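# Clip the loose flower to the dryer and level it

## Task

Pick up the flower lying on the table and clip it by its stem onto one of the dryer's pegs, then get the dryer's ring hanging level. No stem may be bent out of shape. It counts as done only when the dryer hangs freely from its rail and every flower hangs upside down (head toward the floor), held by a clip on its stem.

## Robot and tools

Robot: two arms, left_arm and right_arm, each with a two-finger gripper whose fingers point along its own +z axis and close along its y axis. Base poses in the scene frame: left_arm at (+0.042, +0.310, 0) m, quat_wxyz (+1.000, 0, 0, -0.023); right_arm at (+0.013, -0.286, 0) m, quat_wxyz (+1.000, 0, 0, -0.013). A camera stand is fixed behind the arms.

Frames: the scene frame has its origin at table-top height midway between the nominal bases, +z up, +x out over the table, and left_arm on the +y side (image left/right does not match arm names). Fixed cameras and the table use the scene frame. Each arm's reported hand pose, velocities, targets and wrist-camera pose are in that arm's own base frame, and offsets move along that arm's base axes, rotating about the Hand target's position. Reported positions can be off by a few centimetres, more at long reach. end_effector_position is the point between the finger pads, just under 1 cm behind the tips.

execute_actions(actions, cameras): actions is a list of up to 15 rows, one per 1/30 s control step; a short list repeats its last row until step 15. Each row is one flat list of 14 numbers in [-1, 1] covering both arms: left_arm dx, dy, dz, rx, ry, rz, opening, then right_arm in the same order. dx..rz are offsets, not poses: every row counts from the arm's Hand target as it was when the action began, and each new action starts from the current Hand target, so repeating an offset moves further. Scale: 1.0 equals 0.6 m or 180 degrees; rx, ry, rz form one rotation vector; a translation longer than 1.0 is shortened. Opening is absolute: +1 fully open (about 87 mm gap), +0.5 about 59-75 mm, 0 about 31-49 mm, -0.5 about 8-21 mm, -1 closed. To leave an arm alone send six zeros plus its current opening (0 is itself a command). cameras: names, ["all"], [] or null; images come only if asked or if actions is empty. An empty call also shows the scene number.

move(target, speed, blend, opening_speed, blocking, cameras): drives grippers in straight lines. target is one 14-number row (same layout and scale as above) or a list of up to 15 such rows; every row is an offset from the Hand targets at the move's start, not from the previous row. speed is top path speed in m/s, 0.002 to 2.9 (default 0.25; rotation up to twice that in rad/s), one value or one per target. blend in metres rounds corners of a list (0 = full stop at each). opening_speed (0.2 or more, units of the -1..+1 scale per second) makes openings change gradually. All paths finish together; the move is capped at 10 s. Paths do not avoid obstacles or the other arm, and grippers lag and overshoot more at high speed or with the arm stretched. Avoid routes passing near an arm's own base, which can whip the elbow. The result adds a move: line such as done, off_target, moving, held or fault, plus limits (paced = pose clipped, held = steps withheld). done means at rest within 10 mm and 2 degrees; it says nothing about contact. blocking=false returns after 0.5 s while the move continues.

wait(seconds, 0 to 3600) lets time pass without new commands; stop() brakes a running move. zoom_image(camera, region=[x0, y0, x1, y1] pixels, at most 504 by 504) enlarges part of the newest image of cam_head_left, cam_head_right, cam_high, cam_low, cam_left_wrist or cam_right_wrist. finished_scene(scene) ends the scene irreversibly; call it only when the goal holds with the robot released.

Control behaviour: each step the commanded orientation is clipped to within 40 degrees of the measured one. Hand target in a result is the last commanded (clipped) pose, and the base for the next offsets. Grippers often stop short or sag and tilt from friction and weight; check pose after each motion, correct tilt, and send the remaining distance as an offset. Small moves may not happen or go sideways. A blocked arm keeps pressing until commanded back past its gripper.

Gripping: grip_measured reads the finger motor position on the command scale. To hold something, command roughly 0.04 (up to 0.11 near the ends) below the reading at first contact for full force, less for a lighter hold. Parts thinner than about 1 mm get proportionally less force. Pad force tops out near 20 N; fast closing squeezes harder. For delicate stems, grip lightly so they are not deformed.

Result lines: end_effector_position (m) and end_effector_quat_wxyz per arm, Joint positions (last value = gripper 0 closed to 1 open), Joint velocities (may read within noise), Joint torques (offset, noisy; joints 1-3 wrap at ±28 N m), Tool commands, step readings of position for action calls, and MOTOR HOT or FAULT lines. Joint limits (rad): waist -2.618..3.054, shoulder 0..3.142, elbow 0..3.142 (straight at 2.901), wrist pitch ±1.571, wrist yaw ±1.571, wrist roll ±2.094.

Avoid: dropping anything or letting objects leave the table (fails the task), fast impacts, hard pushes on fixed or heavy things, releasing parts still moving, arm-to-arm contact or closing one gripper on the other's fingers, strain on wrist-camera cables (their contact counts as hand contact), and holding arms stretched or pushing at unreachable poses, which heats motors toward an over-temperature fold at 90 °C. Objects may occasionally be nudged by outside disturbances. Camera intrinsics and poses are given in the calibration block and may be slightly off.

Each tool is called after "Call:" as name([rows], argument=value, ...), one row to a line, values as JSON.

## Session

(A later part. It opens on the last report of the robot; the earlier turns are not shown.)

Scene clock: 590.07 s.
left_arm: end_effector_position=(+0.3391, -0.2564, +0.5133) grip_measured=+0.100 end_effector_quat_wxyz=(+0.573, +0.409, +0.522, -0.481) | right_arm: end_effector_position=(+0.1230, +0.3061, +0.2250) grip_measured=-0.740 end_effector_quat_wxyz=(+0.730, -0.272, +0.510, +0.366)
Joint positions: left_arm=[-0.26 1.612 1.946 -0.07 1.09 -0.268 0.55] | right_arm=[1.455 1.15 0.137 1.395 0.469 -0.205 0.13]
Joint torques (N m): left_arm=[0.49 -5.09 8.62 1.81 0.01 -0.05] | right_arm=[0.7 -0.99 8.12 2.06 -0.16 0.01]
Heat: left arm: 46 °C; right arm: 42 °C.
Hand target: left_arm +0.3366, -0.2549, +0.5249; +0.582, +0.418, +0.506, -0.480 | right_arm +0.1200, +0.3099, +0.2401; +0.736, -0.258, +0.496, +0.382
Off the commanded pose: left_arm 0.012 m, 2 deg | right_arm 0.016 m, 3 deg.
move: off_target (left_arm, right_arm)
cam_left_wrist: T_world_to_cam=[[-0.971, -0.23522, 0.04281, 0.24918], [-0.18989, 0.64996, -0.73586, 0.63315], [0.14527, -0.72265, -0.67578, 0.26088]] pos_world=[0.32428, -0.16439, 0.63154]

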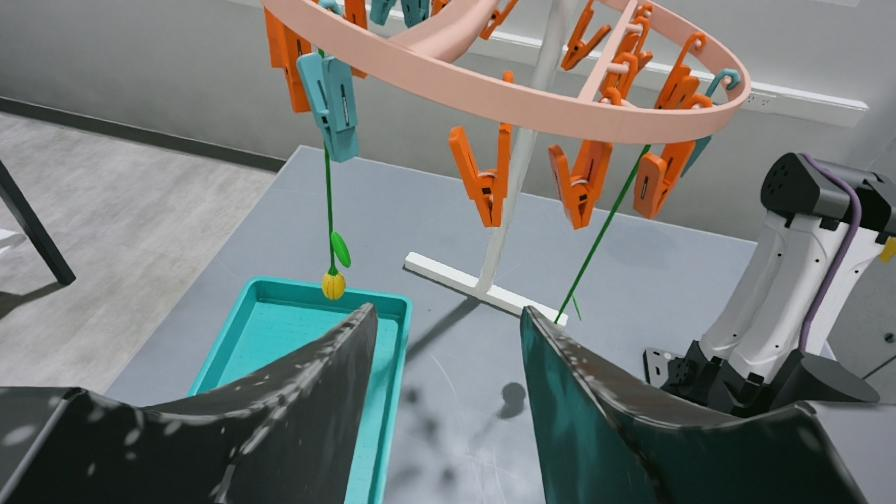

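Call:
move(target=[0.0078,-0.1455,0.0062,0,0,0,0.1,0,0,0,0,0,0,-0.95], speed=0.09, cameras=["cam_left_wrist"])

Scene clock: 601.27 s.
left_arm: end_effector_position=(+0.3392, -0.3409, +0.5216) grip_measured=+0.100 end_effector_quat_wxyz=(+0.570, +0.416, +0.514, -0.488) | right_arm: end_effector_position=(+0.1230, +0.3061, +0.2250) grip_measured=-0.740 end_effector_quat_wxyz=(+0.730, -0.272, +0.510, +0.366)
Joint positions: left_arm=[-0.49 1.789 2.208 -0.217 0.889 -0.186 0.55] | right_arm=[1.455 1.15 0.137 1.395 0.469 -0.205 0.13]
Joint torques (N m): left_arm=[-0.53 -6.05 8.68 1.66 -0.28 0.26] | right_arm=[0.68 -0.91 8.05 2.05 -0.15 0.01]
Heat: left arm: 45 °C; right arm: 42 °C.
Hand target: left_arm +0.3411, -0.3423, +0.5288; +0.582, +0.418, +0.506, -0.480 | right_arm +0.1200, +0.3099, +0.2401; +0.736, -0.258, +0.496, +0.382
Off the commanded pose: left_arm 0.007 m, 2 deg | right_arm 0.016 m, 3 deg.
move: done
cam_left_wrist: T_world_to_cam=[[-0.97674, -0.21111, 0.03766, 0.24193], [-0.16917, 0.65065, -0.7403, 0.68972], [0.13178, -0.72945, -0.67122, 0.20536]] pos_world=[0.32592, -0.2479, 0.63933]

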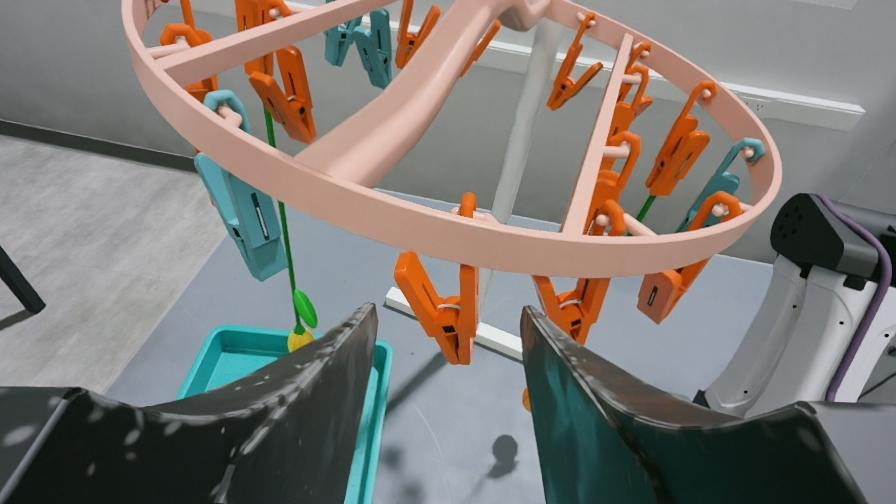

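Call:
move([
  [0.0113,-0.0385,-0.002,0,0,0,0.1,0,0,0,0,0,0,-0.95],
  [-0.0325,-0.0567,-0.002,0,0,0.0667,0.1,0,0,0,0,0,0,-0.95],
  [-0.0738,-0.0932,-0.002,0,0,0.1333,0.1,0,0,0,0,0,0,-0.95],
  [-0.1138,-0.1377,-0.002,0,0,0.2,0.1,0,0,0,0,0,0,-0.95],
  [-0.1448,-0.187,-0.002,0,0,0.2667,0.1,0,0,0,0,0,0,-0.95],
], speed=[0.06,0.06,0.06,0.06,0.05], blend=[0,0.01,0.01,0.01,0], cameras=["cam_left_wrist"])

Scene clock: 618.70 s.
left_arm: end_effector_position=(+0.2516, -0.4554, +0.5165) grip_measured=+0.100 end_effector_quat_wxyz=(+0.717, +0.194, +0.639, -0.198) | right_arm: end_effector_position=(+0.1230, +0.3061, +0.2250) grip_measured=-0.740 end_effector_quat_wxyz=(+0.730, -0.272, +0.510, +0.366)
Joint positions: left_arm=[-1.301 1.927 2.412 -0.339 -0.73 0.123 0.55] | right_arm=[1.455 1.15 0.137 1.395 0.469 -0.205 0.13]
Joint torques (N m): left_arm=[-0.01 -6.58 8.76 2.12 -0.2 0.15] | right_arm=[0.73 -0.95 8.02 2.06 -0.16 0.02]
Heat: left arm: 45 °C; right arm: 42 °C.
Hand target: left_arm +0.2543, -0.4545, +0.5275; +0.727, +0.176, +0.632, -0.202 | right_arm +0.1200, +0.3099, +0.2400; +0.736, -0.258, +0.496, +0.382
Off the commanded pose: left_arm 0.011 m, 3 deg | right_arm 0.016 m, 3 deg.
move: off_target (left_arm)
cam_left_wrist: T_world_to_cam=[[-0.50322, -0.86401, -0.01586, -0.2565], [-0.58538, 0.35433, -0.72924, 0.70967], [0.63569, -0.35768, -0.68408, 0.17906]] pos_world=[0.17252, -0.40903, 0.63594]

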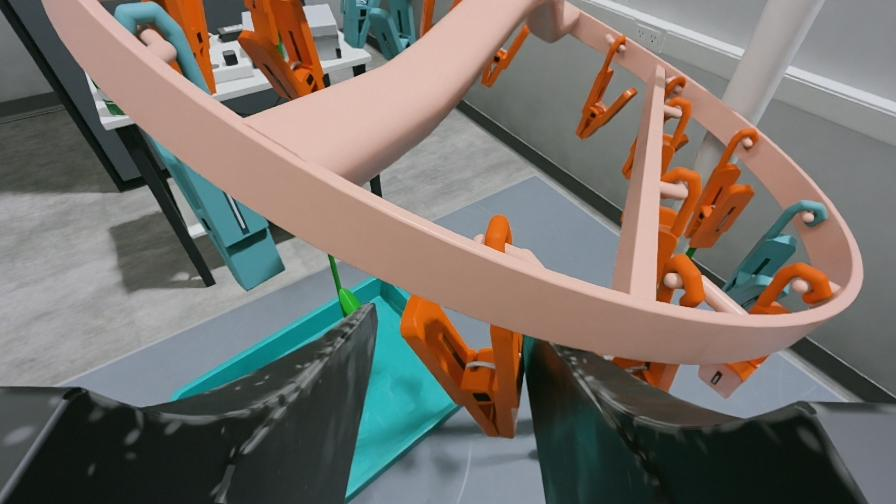

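Call:
move([
  [-0.006,-0.01,0,0,0,0,0.1,0,0,0,0,0,0,-0.95],
  [-0.1267,0.0642,0,0,0,0,0.1,0,0,0,0,0,0,-0.95],
  [0.134,0.2573,0,0,0,-0.2444,0.1,0,0,0,0,0,0,-0.95],
], speed=[0.04,0.1,0.15], blend=[0,0.02,0], cameras=["cam_left_wrist"])

Scene clock: 630.13 s.
left_arm: end_effector_position=(+0.3367, -0.3010, +0.5125) grip_measured=+0.100 end_effector_quat_wxyz=(+0.587, +0.394, +0.539, -0.457) | right_arm: end_effector_position=(+0.1230, +0.3061, +0.2250) grip_measured=-0.740 end_effector_quat_wxyz=(+0.730, -0.272, +0.510, +0.366)
Joint positions: left_arm=[-0.419 1.637 2.013 -0.209 0.868 -0.158 0.55] | right_arm=[1.455 1.15 0.137 1.395 0.469 -0.205 0.13]
Joint torques (N m): left_arm=[0.44 -5.14 9.14 2 0.08 -0.04] | right_arm=[0.76 -0.95 8.08 2.06 -0.15 0.01]
Heat: left arm: 45 °C; right arm: 42 °C.
Hand target: left_arm +0.3348, -0.3001, +0.5275; +0.599, +0.400, +0.520, -0.459 | right_arm +0.1200, +0.3099, +0.2400; +0.736, -0.258, +0.496, +0.382
Off the commanded pose: left_arm 0.015 m, 3 deg | right_arm 0.016 m, 3 deg.
move: off_target (left_arm)
cam_left_wrist: T_world_to_cam=[[-0.95196, -0.30372, 0.03899, 0.2114], [-0.2355, 0.64477, -0.72719, 0.6704], [0.19573, -0.70144, -0.68532, 0.22281]] pos_world=[0.31551, -0.21176, 0.63197]

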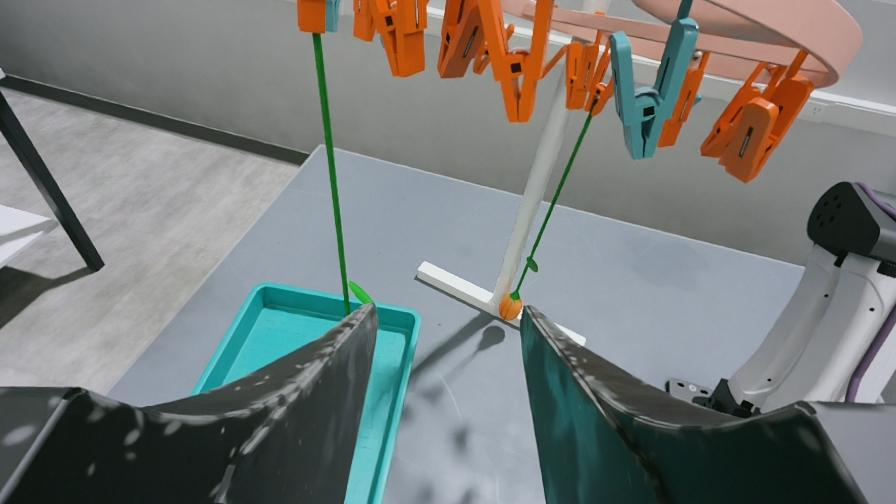

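Call:
zoom_image(camera="cam_left_wrist", region=[300, 0, 700, 180])

Scaled by 1.260 from the camera's image (finer frame: 1280x720).

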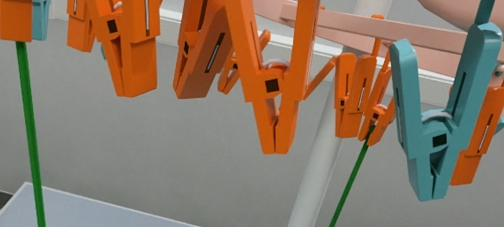

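Call:
wait(seconds=0.1, cameras=["cam_high"])

Scene clock: 635.43 s.
left_arm: end_effector_position=(+0.3366, -0.3010, +0.5126) grip_measured=+0.100 end_effector_quat_wxyz=(+0.587, +0.395, +0.539, -0.457) | right_arm: end_effector_position=(+0.1230, +0.3061, +0.2250) grip_measured=-0.740 end_effector_quat_wxyz=(+0.730, -0.272, +0.510, +0.366)
Joint positions: left_arm=[-0.419 1.637 2.013 -0.208 0.868 -0.158 0.55] | right_arm=[1.455 1.15 0.137 1.395 0.469 -0.205 0.13]
Joint torques (N m): left_arm=[0.44 -5.14 9.14 2 0.08 -0.04] | right_arm=[0.75 -0.96 8.06 2.07 -0.16 0.01]
Heat: left arm: 45 °C; right arm: 42 °C.
Hand target: left_arm +0.3348, -0.3000, +0.5275; +0.599, +0.400, +0.520, -0.459 | right_arm +0.1200, +0.3099, +0.2400; +0.736, -0.258, +0.496, +0.382
Tool commands: left_gripper/opening=+0.1 right_gripper/opening=-0.95
Off the commanded pose: left_arm 0.015 m, 3 deg | right_arm 0.016 m, 3 deg.
wait: 0.10 s; at rest from the start

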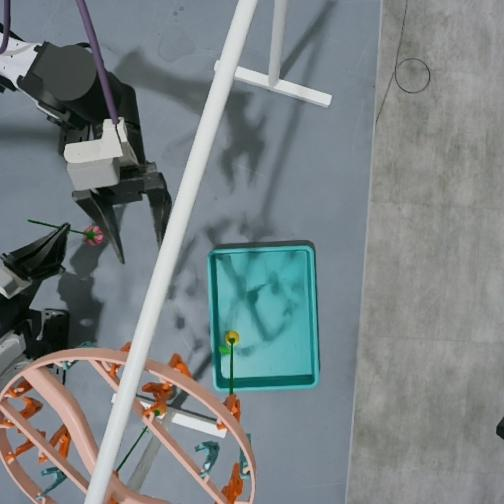

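Call:
wait(seconds=0.1, cameras=["cam_head_left"])

Call:
zoom_image(camera="cam_head_left", region=[220, 60, 400, 240])

Scene clock: 643.97 s.
left_arm: end_effector_position=(+0.3366, -0.3010, +0.5126) grip_measured=+0.100 end_effector_quat_wxyz=(+0.587, +0.395, +0.539, -0.457) | right_arm: end_effector_position=(+0.1230, +0.3061, +0.2250) grip_measured=-0.740 end_effector_quat_wxyz=(+0.730, -0.272, +0.510, +0.366)
Joint positions: left_arm=[-0.419 1.637 2.013 -0.208 0.868 -0.158 0.55] | right_arm=[1.455 1.15 0.137 1.395 0.469 -0.205 0.13]
Joint torques (N m): left_arm=[0.44 -5.14 9.13 2 0.09 -0.04] | right_arm=[0.72 -0.96 8.06 2.06 -0.15 0.01]
Heat: left arm: 45 °C; right arm: 42 °C.
Hand target: left_arm +0.3348, -0.3000, +0.5275; +0.599, +0.400, +0.520, -0.459 | right_arm +0.1200, +0.3099, +0.2400; +0.736, -0.258, +0.496, +0.382
Tool commands: left_gripper/opening=+0.1 right_gripper/opening=-0.95
Off the commanded pose: left_arm 0.015 m, 3 deg | right_arm 0.016 m, 3 deg.
wait: 0.10 s; at rest from the start

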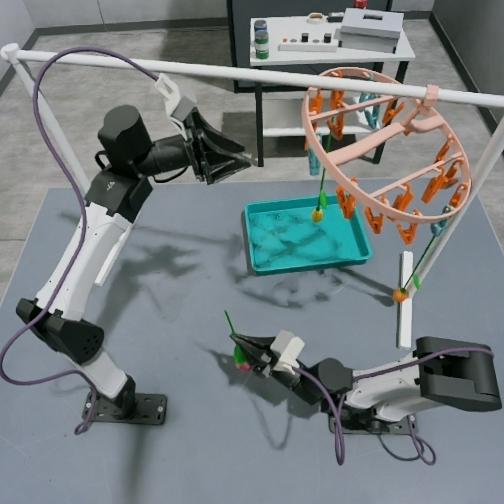

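Scaled by 2.800 from the camera's image (finer frame: 720x720).

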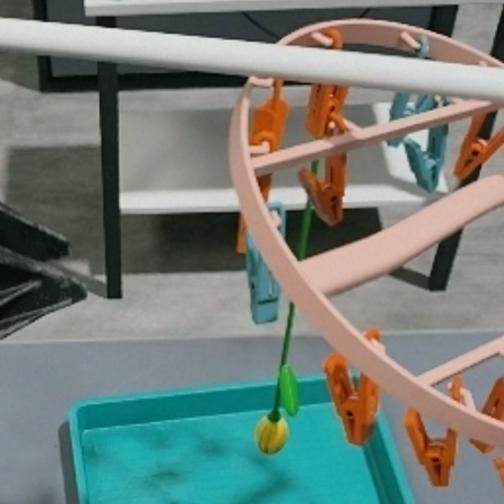

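Call:
move(target=[-0.0133,-0.1498,0.0775,0,0,0,0.1,0,0,0,0,0,0,-0.95], speed=0.1, cameras=["cam_left_wrist"])

Scene clock: 658.37 s.
left_arm: end_effector_position=(+0.3260, -0.3891, +0.5701) grip_measured=+0.100 end_effector_quat_wxyz=(+0.612, +0.384, +0.505, -0.472) | right_arm: end_effector_position=(+0.1230, +0.3061, +0.2250) grip_measured=-0.740 end_effector_quat_wxyz=(+0.730, -0.272, +0.510, +0.366)
Joint positions: left_arm=[-0.656 2.07 2.84 -0.524 0.637 -0.155 0.55] | right_arm=[1.455 1.15 0.137 1.395 0.469 -0.205 0.13]
Joint torques (N m): left_arm=[-0.54 -7.01 6.79 1.74 -0.29 0.13] | right_arm=[0.69 -0.9 8.08 2.05 -0.16 0.02]
Heat: left arm: 45 °C; right arm: 42 °C.
Hand target: left_arm +0.3268, -0.3900, +0.5739; +0.599, +0.400, +0.521, -0.459 | right_arm +0.1200, +0.3099, +0.2400; +0.736, -0.258, +0.496, +0.382
Off the commanded pose: left_arm 0.004 m, 3 deg | right_arm 0.016 m, 3 deg.
elbow stopped short (left arm): the move would have taken joint 3 (elbow) straighter than the controller allows.
move: off_target (left_arm)
cam_left_wrist: T_world_to_cam=[[-0.95645, -0.29126, 0.01903, 0.18985], [-0.19443, 0.58714, -0.78579, 0.76424], [0.2177, -0.75527, -0.6182, 0.13616]] pos_world=[0.30053, -0.29058, 0.6811]

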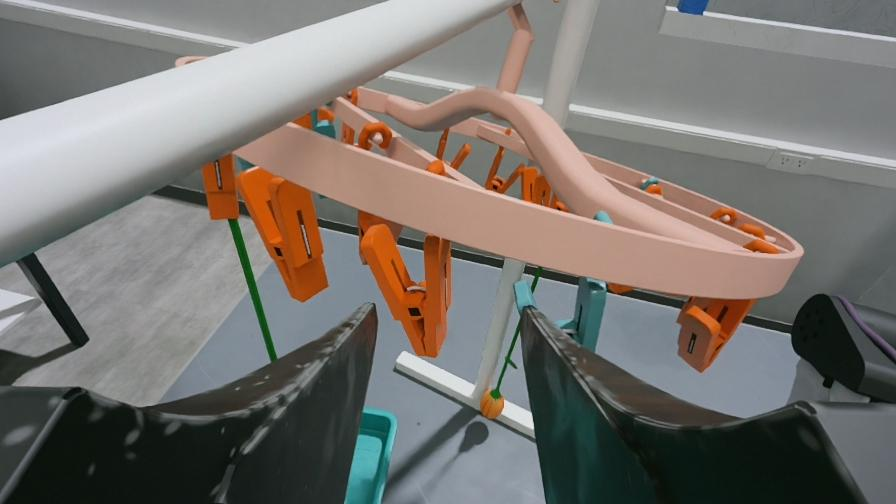

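Call:
move(target=[0.0257,-0.038,-0.0033,-0.0537,-0.0144,0,0.1,0,0,0,0,0,0,-0.95], speed=0.05, cameras=["cam_left_wrist"])

Scene clock: 669.33 s.
left_arm: end_effector_position=(+0.3575, -0.4217, +0.5430) grip_measured=+0.100 end_effector_quat_wxyz=(+0.621, +0.366, +0.491, -0.489) | right_arm: end_effector_position=(+0.1230, +0.3061, +0.2250) grip_measured=-0.740 end_effector_quat_wxyz=(+0.730, -0.272, +0.510, +0.366)
Joint positions: left_arm=[-0.671 2.036 2.519 -0.171 0.613 -0.21 0.55] | right_arm=[1.455 1.15 0.137 1.395 0.469 -0.205 0.13]
Joint torques (N m): left_arm=[-0.83 -12.31 6.37 2 -0.31 -0.04] | right_arm=[0.69 -0.94 8.03 2.07 -0.15 0.01]
Heat: left arm: 44 °C; right arm: 43 °C.
Hand target: left_arm +0.3423, -0.4127, +0.5720; +0.642, +0.358, +0.466, -0.492 | right_arm +0.1200, +0.3099, +0.2400; +0.736, -0.258, +0.496, +0.382
Off the commanded pose: left_arm 0.034 m, 4 deg | right_arm 0.016 m, 3 deg.
move: off_target (left_arm)
cam_left_wrist: T_world_to_cam=[[-0.95753, -0.2856, 0.03965, 0.20264], [-0.19478, 0.5393, -0.81928, 0.76633], [0.21261, -0.7922, -0.57203, 0.04918]] pos_world=[0.33285, -0.31645, 0.64793]

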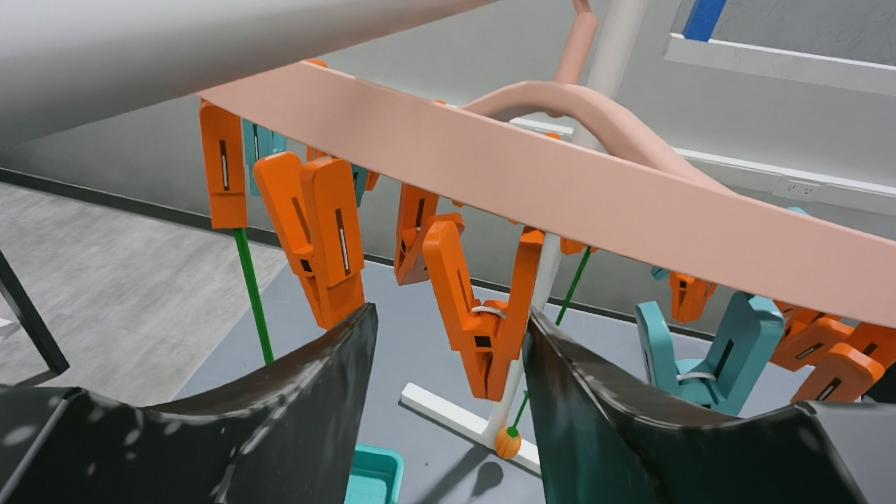

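Call:
move(target=[0,0,0,0,0,0,-0.8,0,0,0,0,0,0,-0.95], speed=0.05, opening_speed=0.8, cameras=["cam_left_wrist"])

Scene clock: 675.53 s.
left_arm: end_effector_position=(+0.3577, -0.4216, +0.5431) grip_measured=-0.373 end_effector_quat_wxyz=(+0.622, +0.365, +0.491, -0.489) | right_arm: end_effector_position=(+0.1230, +0.3061, +0.2250) grip_measured=-0.740 end_effector_quat_wxyz=(+0.730, -0.272, +0.510, +0.366)
Joint positions: left_arm=[-0.671 2.036 2.519 -0.171 0.612 -0.211 0.314] | right_arm=[1.455 1.15 0.137 1.395 0.469 -0.205 0.13]
Joint torques (N m): left_arm=[-0.85 -12.31 6.38 1.99 -0.31 -0.04] | right_arm=[0.73 -0.99 8.09 2.07 -0.14 0.01]
Heat: left arm: 44 °C; right arm: 43 °C.
Hand target: left_arm +0.3423, -0.4127, +0.5719; +0.642, +0.358, +0.466, -0.492 | right_arm +0.1200, +0.3099, +0.2400; +0.736, -0.258, +0.496, +0.382
Off the commanded pose: left_arm 0.034 m, 4 deg | right_arm 0.016 m, 3 deg.
move: done
cam_left_wrist: T_world_to_cam=[[-0.95726, -0.28635, 0.04066, 0.20178], [-0.19597, 0.53875, -0.81935, 0.76657], [0.21272, -0.79231, -0.57184, 0.04905]] pos_world=[0.33294, -0.31635, 0.64793]

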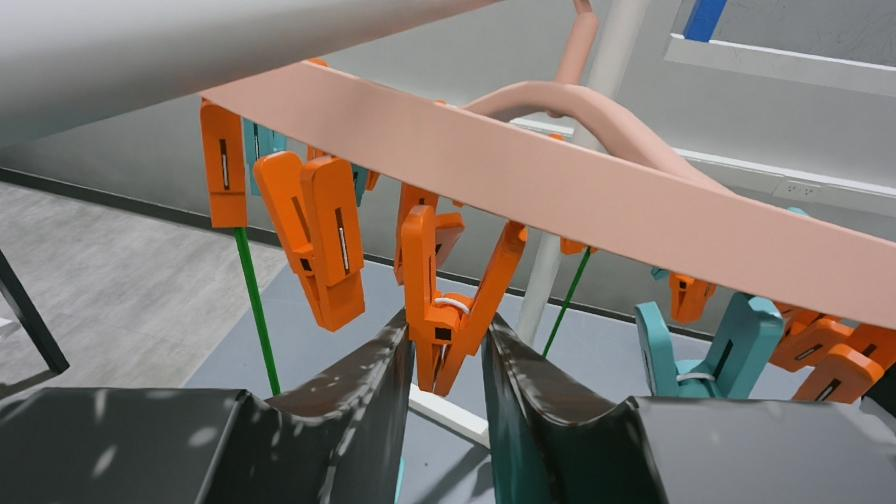

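Call:
move([
  [0.0057,0.0885,-0.0732,0,0,0,-0.8,0,0,0,0,0,0,-0.95],
  [-0.0518,0.0758,-0.0898,0,0,0.0944,-0.8,0,0,0,0,0,0,-0.95],
  [-0.1038,0.0478,-0.0998,0,0,0.1889,-0.8,0,0,0,0,0,0,-0.95],
], speed=0.06, blend=[0.01,0.01,0], cameras=["cam_left_wrist","cam_high"])

Scene clock: 686.83 s.
left_arm: end_effector_position=(+0.2849, -0.3901, +0.5009) grip_measured=-0.395 end_effector_quat_wxyz=(+0.747, +0.215, +0.563, -0.281) | right_arm: end_effector_position=(+0.1230, +0.3061, +0.2250) grip_measured=-0.740 end_effector_quat_wxyz=(+0.730, -0.272, +0.510, +0.366)
Joint positions: left_arm=[-1.066 1.513 1.658 0.148 -0.328 0.1 0.303] | right_arm=[1.455 1.15 0.137 1.395 0.469 -0.205 0.13]
Joint torques (N m): left_arm=[-0.81 -7.46 5.74 2.14 -0.12 0.22] | right_arm=[0.72 -0.94 8.1 2.07 -0.17 0.01]
Heat: left arm: 46 °C; right arm: 43 °C.
Hand target: left_arm +0.2800, -0.3840, +0.5122; +0.758, +0.206, +0.550, -0.283 | right_arm +0.1200, +0.3099, +0.2400; +0.736, -0.258, +0.496, +0.382
Off the commanded pose: left_arm 0.014 m, 2 deg | right_arm 0.016 m, 3 deg.
move: off_target (left_arm)
cam_left_wrist: T_world_to_cam=[[-0.63689, -0.77086, 0.01163, -0.12284], [-0.43238, 0.34466, -0.83322, 0.69944], [0.63829, -0.5357, -0.55281, 0.03472]] pos_world=[0.20203, -0.31717, 0.60341]
Images, in order (width x height): cam_high 504x504, cam_left_wrist 896x504.

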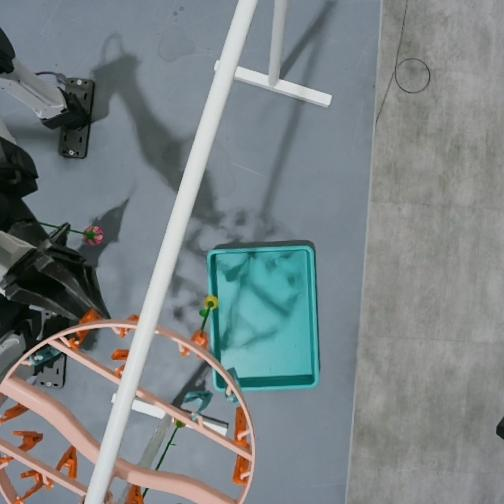

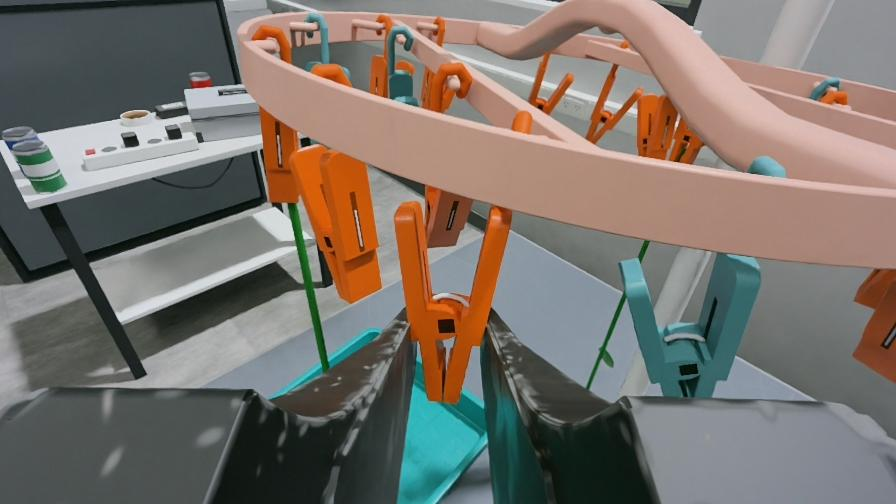

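Call:
move([
  [-0.0132,0.0252,0,0,0,0.0444,-0.8,0,0,0,0,0,0,-0.95],
  [-0.0132,0.0252,0,0,0,0.0444,0.1,0,0,0,0,0,0,-0.95],
  [-0.139,0.1068,0,0,0,0.0444,0.1,0,0,0,0,0,0,-0.95],
  [0.0117,0.225,0.0463,0.0473,0.0312,-0.1776,0.1,0,0,0,0,0,0,-0.95],
], speed=[0.06,0.06,0.09,0.14], blend=[0,0,0.015,0], opening_speed=1.2, cameras=["cam_left_wrist"])

Scene clock: 703.03 s.
left_arm: end_effector_position=(+0.2897, -0.2505, +0.5304) grip_measured=+0.100 end_effector_quat_wxyz=(+0.602, +0.387, +0.537, -0.447) | right_arm: end_effector_position=(+0.1230, +0.3061, +0.2251) grip_measured=-0.740 end_effector_quat_wxyz=(+0.730, -0.272, +0.510, +0.366)
Joint positions: left_arm=[-0.325 1.423 1.869 -0.236 0.928 -0.182 0.55] | right_arm=[1.455 1.15 0.137 1.396 0.469 -0.205 0.13]
Joint torques (N m): left_arm=[0.61 -3.14 8.53 1.71 0.07 -0.04] | right_arm=[0.77 -0.95 8.03 2.06 -0.15 0.01]
Heat: left arm: 44 °C; right arm: 43 °C.
Hand target: left_arm +0.2870, -0.2491, +0.5399; +0.606, +0.391, +0.528, -0.449 | right_arm +0.1200, +0.3099, +0.2400; +0.736, -0.258, +0.496, +0.382
Off the commanded pose: left_arm 0.010 m, 1 deg | right_arm 0.016 m, 3 deg.
move: done; target 2's new opening was sent with left_arm's hand 0.023 m and 3 deg from that target
cam_left_wrist: T_world_to_cam=[[-0.94221, -0.3342, 0.02334, 0.17906], [-0.24112, 0.62812, -0.73981, 0.64398], [0.23259, -0.70269, -0.67241, 0.26191]] pos_world=[0.26308, -0.16061, 0.64835]

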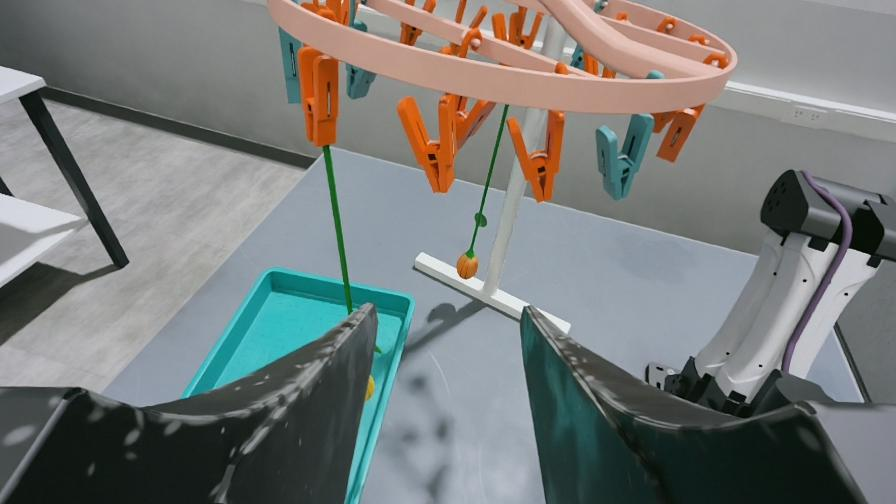

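Call:
move(target=[0.0872,-0.152,0,0,0,-0.0389,0.1,0.35,-0.2,0.075,0,0,-0.1833,-0.95], speed=0.12, cameras=["cam_left_wrist"])

Scene clock: 717.73 s.
left_arm: end_effector_position=(+0.3394, -0.3382, +0.5333) grip_measured=+0.100 end_effector_quat_wxyz=(+0.569, +0.422, +0.508, -0.489) | right_arm: end_effector_position=(+0.3275, +0.1876, +0.2721) grip_measured=-0.740 end_effector_quat_wxyz=(+0.806, -0.112, +0.562, +0.147)
Joint positions: left_arm=[-0.48 1.838 2.332 -0.285 0.913 -0.183 0.55] | right_arm=[0.65 1.174 0.382 1.155 0.255 -0.113 0.13]
Joint torques (N m): left_arm=[-0.77 -6.26 8.28 1.65 -0.28 0.12] | right_arm=[-0.49 -1.81 9.09 1.95 -0.21 0.18]
Heat: left arm: 43 °C; right arm: 44 °C.
Hand target: left_arm +0.3394, -0.3403, +0.5398; +0.577, +0.422, +0.503, -0.486 | right_arm +0.3300, +0.1899, +0.2851; +0.814, -0.107, +0.549, +0.158
Off the commanded pose: left_arm 0.007 m, 1 deg | right_arm 0.013 m, 2 deg.
move: off_target (right_arm)
cam_left_wrist: T_world_to_cam=[[-0.97964, -0.19893, 0.02684, 0.25312], [-0.15312, 0.65411, -0.74074, 0.69264], [0.1298, -0.72977, -0.67126, 0.21568]] pos_world=[0.32603, -0.24531, 0.65104]

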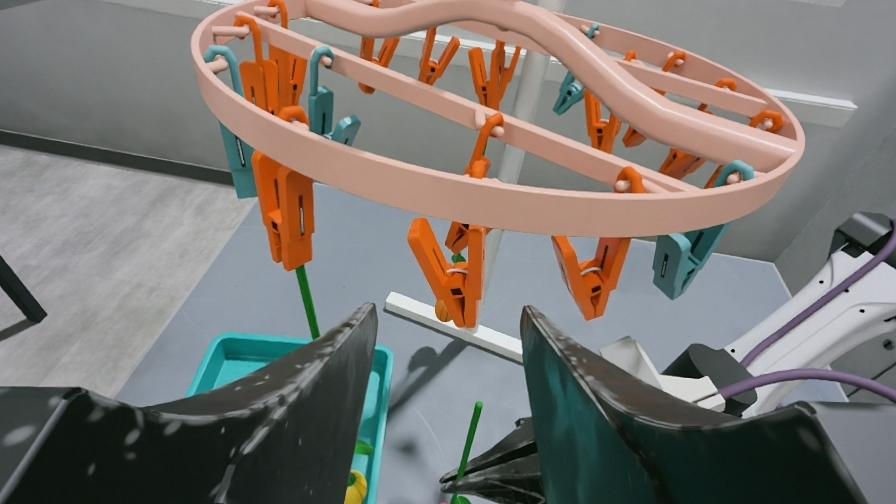

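Call:
move(target=[0.0177,-0.0697,0.0067,0,0,0,0.1,0,0,0,0,0,0,-0.95], speed=0.06, cameras=["cam_left_wrist"])

Scene clock: 721.63 s.
left_arm: end_effector_position=(+0.3492, -0.3801, +0.5401) grip_measured=+0.100 end_effector_quat_wxyz=(+0.570, +0.418, +0.507, -0.493) | right_arm: end_effector_position=(+0.3275, +0.1876, +0.2721) grip_measured=-0.740 end_effector_quat_wxyz=(+0.806, -0.112, +0.562, +0.147)
Joint positions: left_arm=[-0.565 2.118 2.816 -0.495 0.827 -0.175 0.55] | right_arm=[0.65 1.174 0.382 1.155 0.255 -0.113 0.13]
Joint torques (N m): left_arm=[-0.73 -7.49 7.28 1.7 -0.29 0.24] | right_arm=[-0.5 -1.84 9.09 1.96 -0.19 0.17]
Heat: left arm: 43 °C; right arm: 44 °C.
Hand target: left_arm +0.3499, -0.3821, +0.5439; +0.577, +0.422, +0.503, -0.486 | right_arm +0.3300, +0.1899, +0.2851; +0.814, -0.107, +0.549, +0.158
Off the commanded pose: left_arm 0.004 m, 1 deg | right_arm 0.013 m, 2 deg.
move: done
cam_left_wrist: T_world_to_cam=[[-0.97954, -0.19833, 0.03423, 0.25039], [-0.15684, 0.64567, -0.74734, 0.72823], [0.12612, -0.73742, -0.66356, 0.18272]] pos_world=[0.33644, -0.28579, 0.65691]

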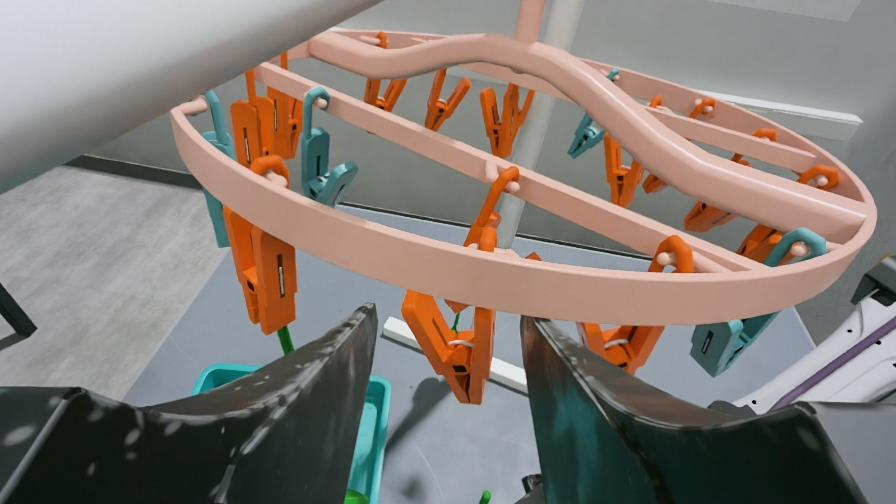

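Call:
move([
  [0,-0.005,0.0083,0,0,0,0.1,0,0,0,0,0,0,-0.95],
  [0,-0.005,0.0083,0,0,0,-0.9,0,0,0,0,0,0,-0.95],
], speed=0.04, opening_speed=1.2, cameras=["cam_left_wrist"])

Call:
zoom_image(camera="cam_left_wrist", region=[360, 240, 620, 504])

Scene clock: 726.63 s.
left_arm: end_effector_position=(+0.3501, -0.3814, +0.5434) grip_measured=-0.446 end_effector_quat_wxyz=(+0.577, +0.414, +0.504, -0.491) | right_arm: end_effector_position=(+0.3275, +0.1876, +0.2721) grip_measured=-0.740 end_effector_quat_wxyz=(+0.806, -0.112, +0.562, +0.147)
Joint positions: left_arm=[-0.57 2.13 2.84 -0.495 0.81 -0.175 0.277] | right_arm=[0.65 1.174 0.382 1.155 0.255 -0.113 0.13]
Joint torques (N m): left_arm=[-0.98 -7.42 6.98 1.86 -0.27 0.09] | right_arm=[-0.53 -1.88 9.14 1.94 -0.21 0.15]
Heat: left arm: 44 °C; right arm: 44 °C.
Hand target: left_arm +0.3499, -0.3850, +0.5490; +0.577, +0.422, +0.503, -0.486 | right_arm +0.3300, +0.1899, +0.2851; +0.814, -0.107, +0.549, +0.158
Off the commanded pose: left_arm 0.007 m, 1 deg | right_arm 0.013 m, 2 deg.
elbow stopped short (left arm): the move would have taken joint 3 (elbow) straighter than the controller allows.
move: done
cam_left_wrist: T_world_to_cam=[[-0.9775, -0.20914, 0.02738, 0.24988], [-0.15732, 0.63644, -0.75512, 0.73249], [0.1405, -0.74243, -0.65502, 0.17224]] pos_world=[0.33529, -0.28605, 0.6591]

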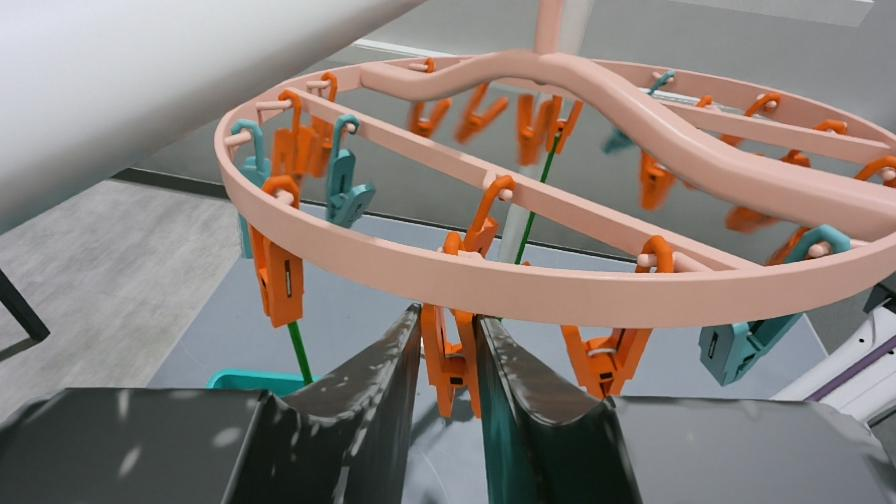

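Scaled by 1.909 from the camera's image (finer frame: 1280x720).

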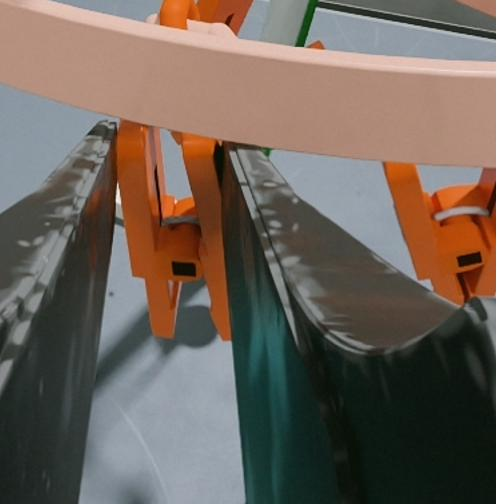

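Call:
move(target=[0,0,0,0,0,0,-0.9,0.0408,-0.0027,0.1032,0,0,0,-0.95], speed=0.1, cameras=["cam_low","cam_left_wrist"])

Call:
zoom_image(camera="cam_low", region=[240, 120, 320, 200])

Scene clock: 731.20 s.
left_arm: end_effector_position=(+0.3501, -0.3814, +0.5434) grip_measured=-0.446 end_effector_quat_wxyz=(+0.577, +0.414, +0.504, -0.491) | right_arm: end_effector_position=(+0.3565, +0.1898, +0.3268) grip_measured=-0.740 end_effector_quat_wxyz=(+0.802, -0.114, +0.568, +0.147)
Joint positions: left_arm=[-0.57 2.13 2.84 -0.495 0.81 -0.175 0.277] | right_arm=[0.58 1.162 0.632 0.871 0.19 -0.084 0.13]
Joint torques (N m): left_arm=[-0.98 -7.46 6.97 1.86 -0.27 0.08] | right_arm=[-0.61 -4.52 9.51 1.94 -0.19 0.15]
Heat: left arm: 44 °C; right arm: 44 °C.
Hand target: left_arm +0.3499, -0.3850, +0.5490; +0.577, +0.422, +0.503, -0.486 | right_arm +0.3545, +0.1883, +0.3469; +0.814, -0.107, +0.549, +0.158
Off the commanded pose: left_arm 0.007 m, 1 deg | right_arm 0.020 m, 3 deg.
elbow stopped short (left arm): the move would have taken joint 3 (elbow) straighter than the controller allows.
move: off_target (right_arm)
cam_left_wrist: T_world_to_cam=[[-0.9775, -0.20914, 0.02738, 0.24988], [-0.15732, 0.63644, -0.75512, 0.73249], [0.1405, -0.74243, -0.65502, 0.17224]] pos_world=[0.33529, -0.28605, 0.6591]

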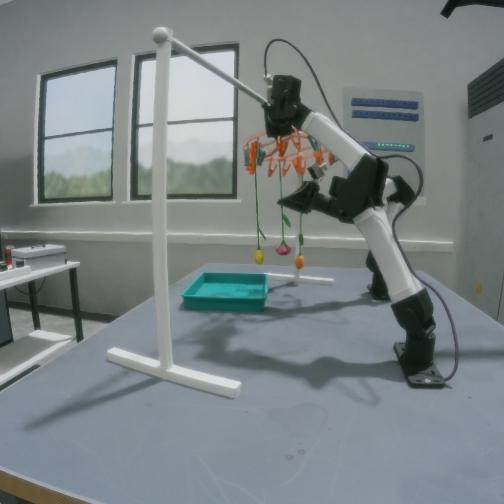

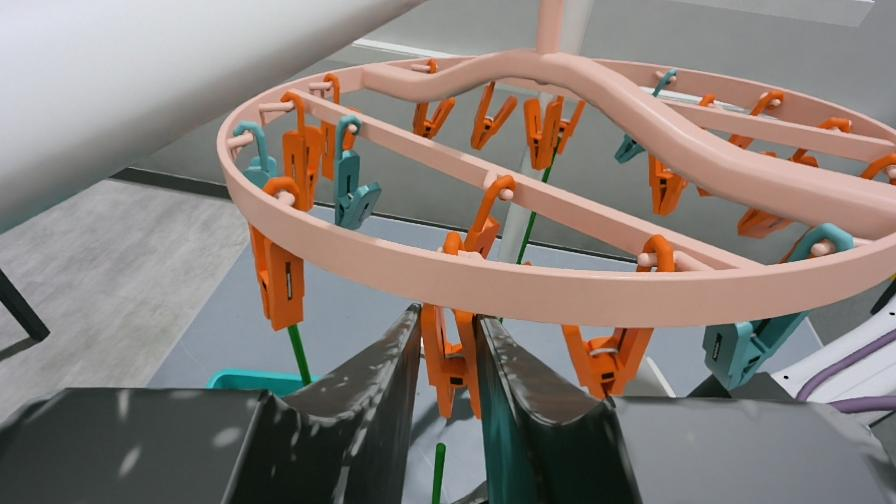

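Scaled by 6.300 from the camera's image (finer frame: 720x720).

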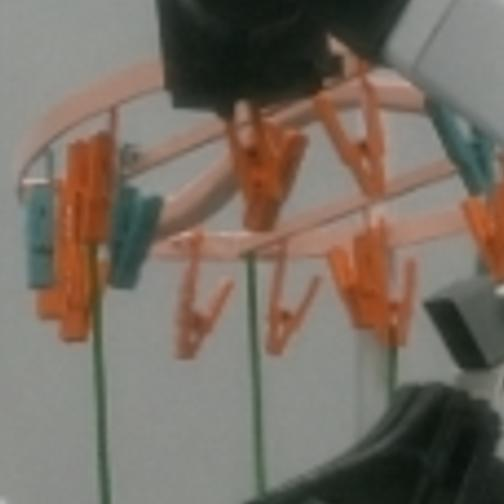

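Call:
move(target=[0,0,0,0,0,0,-0.9,-0.0167,-0.0137,0,0,0,0,-0.95], speed=0.03)

Scene clock: 735.13 s.
left_arm: end_effector_position=(+0.3501, -0.3814, +0.5434) grip_measured=-0.446 end_effector_quat_wxyz=(+0.577, +0.414, +0.504, -0.491) | right_arm: end_effector_position=(+0.3478, +0.1825, +0.3393) grip_measured=-0.740 end_effector_quat_wxyz=(+0.808, -0.110, +0.559, +0.149)
Joint positions: left_arm=[-0.57 2.13 2.84 -0.495 0.81 -0.175 0.277] | right_arm=[0.573 1.105 0.628 0.841 0.183 -0.081 0.13]
Joint torques (N m): left_arm=[-0.98 -7.45 6.98 1.86 -0.27 0.09] | right_arm=[-0.62 -4.23 6.9 1.9 -0.18 0.15]
Heat: left arm: 44 °C; right arm: 45 °C.
Hand target: left_arm +0.3499, -0.3850, +0.5490; +0.577, +0.422, +0.503, -0.486 | right_arm +0.3445, +0.1800, +0.3470; +0.814, -0.107, +0.549, +0.158
Off the commanded pose: left_arm 0.007 m, 1 deg | right_arm 0.009 m, 2 deg.
elbow stopped short (left arm): the move would have taken joint 3 (elbow) straighter than the controller allows.
move: done

Call:
wait(seconds=0.05, cameras=["cam_low","cam_left_wrist"])

Call:
zoom_image(camera="cam_low", region=[260, 130, 310, 180])

Call:
zoom_image(camera="cam_left_wrist", region=[400, 380, 540, 504])

Scene clock: 736.60 s.
left_arm: end_effector_position=(+0.3501, -0.3814, +0.5434) grip_measured=-0.446 end_effector_quat_wxyz=(+0.577, +0.414, +0.504, -0.491) | right_arm: end_effector_position=(+0.3478, +0.1825, +0.3393) grip_measured=-0.740 end_effector_quat_wxyz=(+0.808, -0.110, +0.559, +0.149)
Joint positions: left_arm=[-0.57 2.13 2.84 -0.495 0.81 -0.175 0.277] | right_arm=[0.573 1.105 0.628 0.841 0.183 -0.081 0.13]
Joint torques (N m): left_arm=[-0.99 -7.46 6.97 1.86 -0.27 0.08] | right_arm=[-0.65 -4.29 6.97 1.92 -0.2 0.15]
Heat: left arm: 44 °C; right arm: 45 °C.
Hand target: left_arm +0.3499, -0.3850, +0.5490; +0.577, +0.422, +0.503, -0.486 | right_arm +0.3445, +0.1800, +0.3470; +0.814, -0.107, +0.549, +0.158
Tool commands: left_gripper/opening=-0.9 right_gripper/opening=-0.95
Off the commanded pose: left_arm 0.007 m, 1 deg | right_arm 0.009 m, 2 deg.
wait: 0.07 s; at rest from the start
cam_left_wrist: T_world_to_cam=[[-0.9775, -0.20914, 0.02738, 0.24988], [-0.15732, 0.63644, -0.75512, 0.73249], [0.1405, -0.74243, -0.65502, 0.17224]] pos_world=[0.33529, -0.28605, 0.6591]

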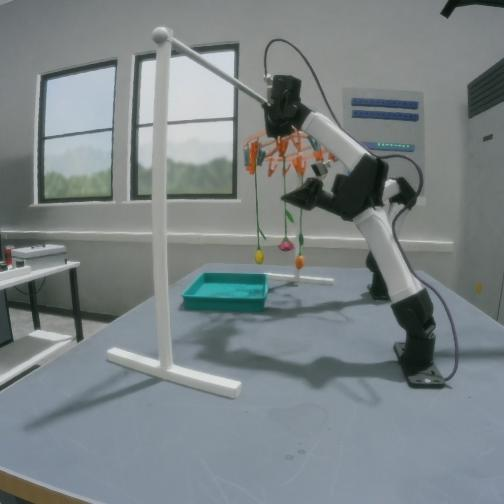

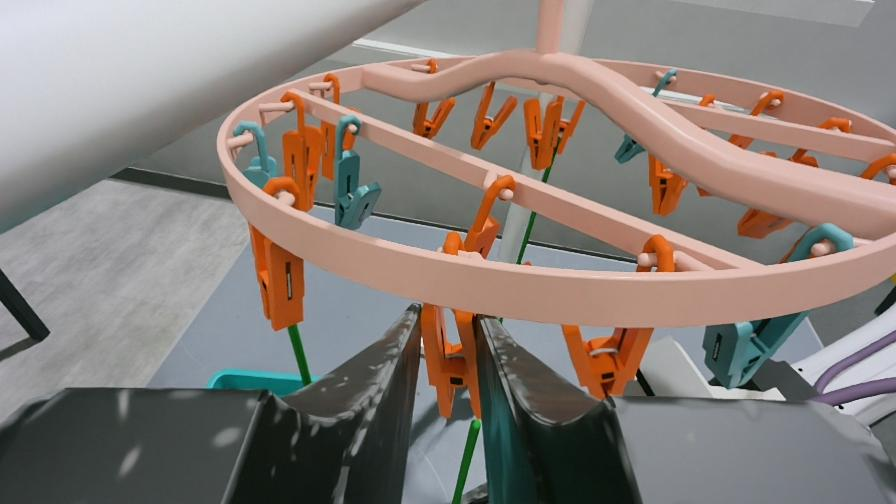

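Scaled by 10.080 from the camera's image (finer frame: 720x720).

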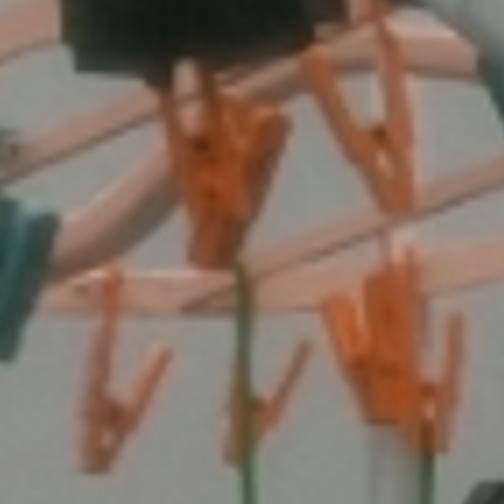

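Scaled by 3.600 from the camera's image (finer frame: 1280x720).

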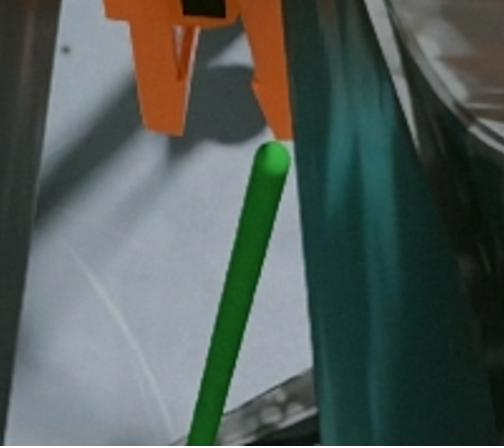

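Call:
move(target=[0,0,0,0,0,0,-0.9,0.015,0.0025,0,0,0,0,-0.95], speed=0.03, cameras=["cam_low","cam_left_wrist"])

Call:
zoom_image(camera="cam_low", region=[260, 130, 310, 180])

Call:
zoom_image(camera="cam_left_wrist", region=[400, 380, 540, 504])

Scene clock: 741.03 s.
left_arm: end_effector_position=(+0.3501, -0.3814, +0.5434) grip_measured=-0.446 end_effector_quat_wxyz=(+0.577, +0.414, +0.504, -0.491) | right_arm: end_effector_position=(+0.3527, +0.1812, +0.3341) grip_measured=-0.740 end_effector_quat_wxyz=(+0.805, -0.111, +0.564, +0.148)
Joint positions: left_arm=[-0.57 2.13 2.84 -0.495 0.81 -0.175 0.277] | right_arm=[0.557 1.121 0.628 0.844 0.169 -0.075 0.13]
Joint torques (N m): left_arm=[-0.98 -7.45 6.95 1.86 -0.27 0.09] | right_arm=[-0.58 -2.25 8.94 2.07 -0.21 0.13]
Heat: left arm: 45 °C; right arm: 45 °C.
Hand target: left_arm +0.3499, -0.3850, +0.5490; +0.577, +0.422, +0.503, -0.486 | right_arm +0.3535, +0.1816, +0.3469; +0.814, -0.107, +0.549, +0.158
Off the commanded pose: left_arm 0.007 m, 1 deg | right_arm 0.013 m, 2 deg.
elbow stopped short (left arm): the move would have taken joint 3 (elbow) straighter than the controller allows.
move: off_target (right_arm)
cam_left_wrist: T_world_to_cam=[[-0.9775, -0.20914, 0.02738, 0.24988], [-0.15732, 0.63644, -0.75512, 0.73249], [0.1405, -0.74243, -0.65502, 0.17224]] pos_world=[0.33529, -0.28605, 0.6591]

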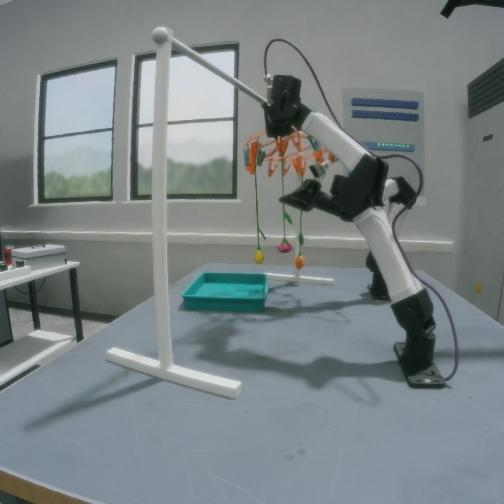

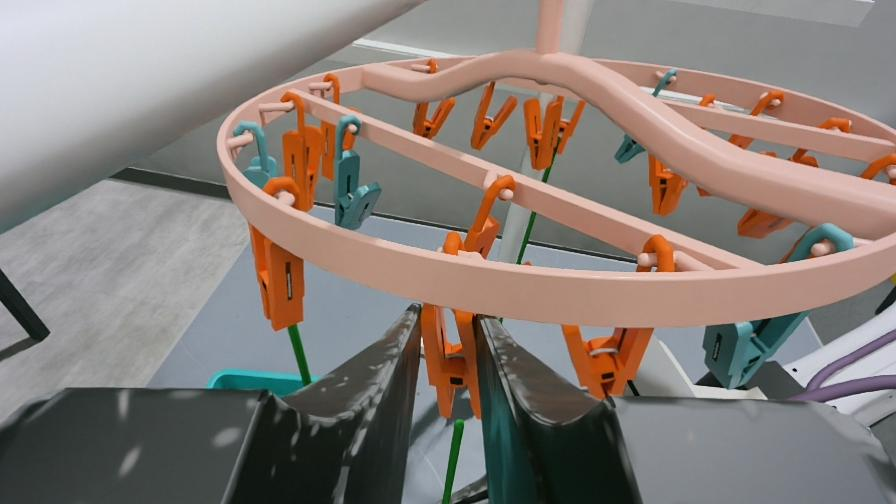

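Scaled by 10.080 from the camera's image (finer frame: 720x720).

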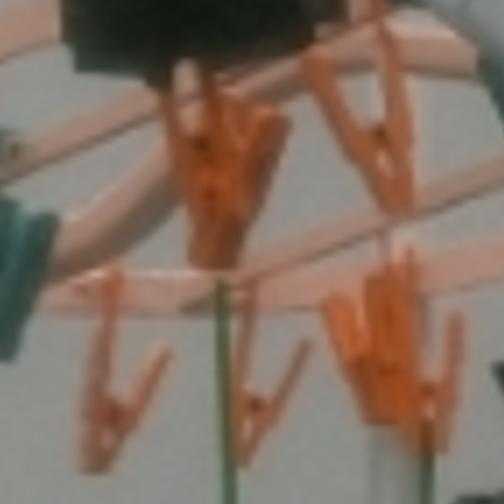

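Scaled by 3.600 from the camera's image (finer frame: 1280x720).

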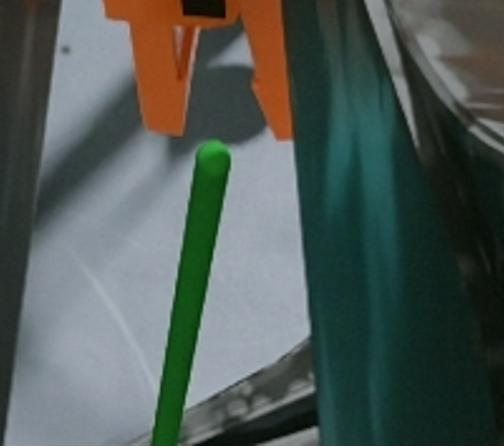

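Call:
move(target=[0,0,0,0,0,0,-0.9,0.0008,0,0.0133,0,0,0,-0.95], speed=0.03)

Scene clock: 744.30 s.
left_arm: end_effector_position=(+0.3501, -0.3814, +0.5434) grip_measured=-0.446 end_effector_quat_wxyz=(+0.577, +0.414, +0.504, -0.491) | right_arm: end_effector_position=(+0.3536, +0.1821, +0.3385) grip_measured=-0.740 end_effector_quat_wxyz=(+0.804, -0.112, +0.564, +0.149)
Joint positions: left_arm=[-0.57 2.13 2.84 -0.495 0.81 -0.175 0.277] | right_arm=[0.557 1.121 0.647 0.824 0.167 -0.074 0.13]
Joint torques (N m): left_arm=[-0.98 -7.45 6.95 1.86 -0.27 0.09] | right_arm=[-0.69 -2.86 9.89 1.95 -0.2 0.13]
Heat: left arm: 45 °C; right arm: 45 °C.
Hand target: left_arm +0.3499, -0.3850, +0.5490; +0.577, +0.422, +0.503, -0.486 | right_arm +0.3540, +0.1816, +0.3550; +0.814, -0.107, +0.549, +0.158
Off the commanded pose: left_arm 0.007 m, 1 deg | right_arm 0.016 m, 2 deg.
elbow stopped short (left arm): the move would have taken joint 3 (elbow) straighter than the controller allows.
move: off_target (right_arm)

Call:
move(target=[0,0,0,0,0,0,-0.9,-0.0095,-0.001,0,0,0,0,-0.95], speed=0.03)

Scene clock: 747.97 s.
left_arm: end_effector_position=(+0.3501, -0.3814, +0.5434) grip_measured=-0.446 end_effector_quat_wxyz=(+0.577, +0.414, +0.504, -0.491) | right_arm: end_effector_position=(+0.3540, +0.1823, +0.3360) grip_measured=-0.740 end_effector_quat_wxyz=(+0.802, -0.114, +0.568, +0.148)
Joint positions: left_arm=[-0.57 2.13 2.84 -0.495 0.81 -0.175 0.277] | right_arm=[0.557 1.121 0.647 0.814 0.167 -0.074 0.13]
Joint torques (N m): left_arm=[-0.98 -7.45 6.98 1.86 -0.27 0.09] | right_arm=[0.17 -5.09 8.66 1.95 -0.11 0.1]
Heat: left arm: 45 °C; right arm: 45 °C.
Hand target: left_arm +0.3499, -0.3850, +0.5490; +0.577, +0.422, +0.503, -0.486 | right_arm +0.3483, +0.1810, +0.3549; +0.814, -0.107, +0.549, +0.158
Off the commanded pose: left_arm 0.007 m, 1 deg | right_arm 0.020 m, 3 deg.
elbow stopped short (left arm): the move would have taken joint 3 (elbow) straighter than the controller allows.
move: off_target (right_arm)


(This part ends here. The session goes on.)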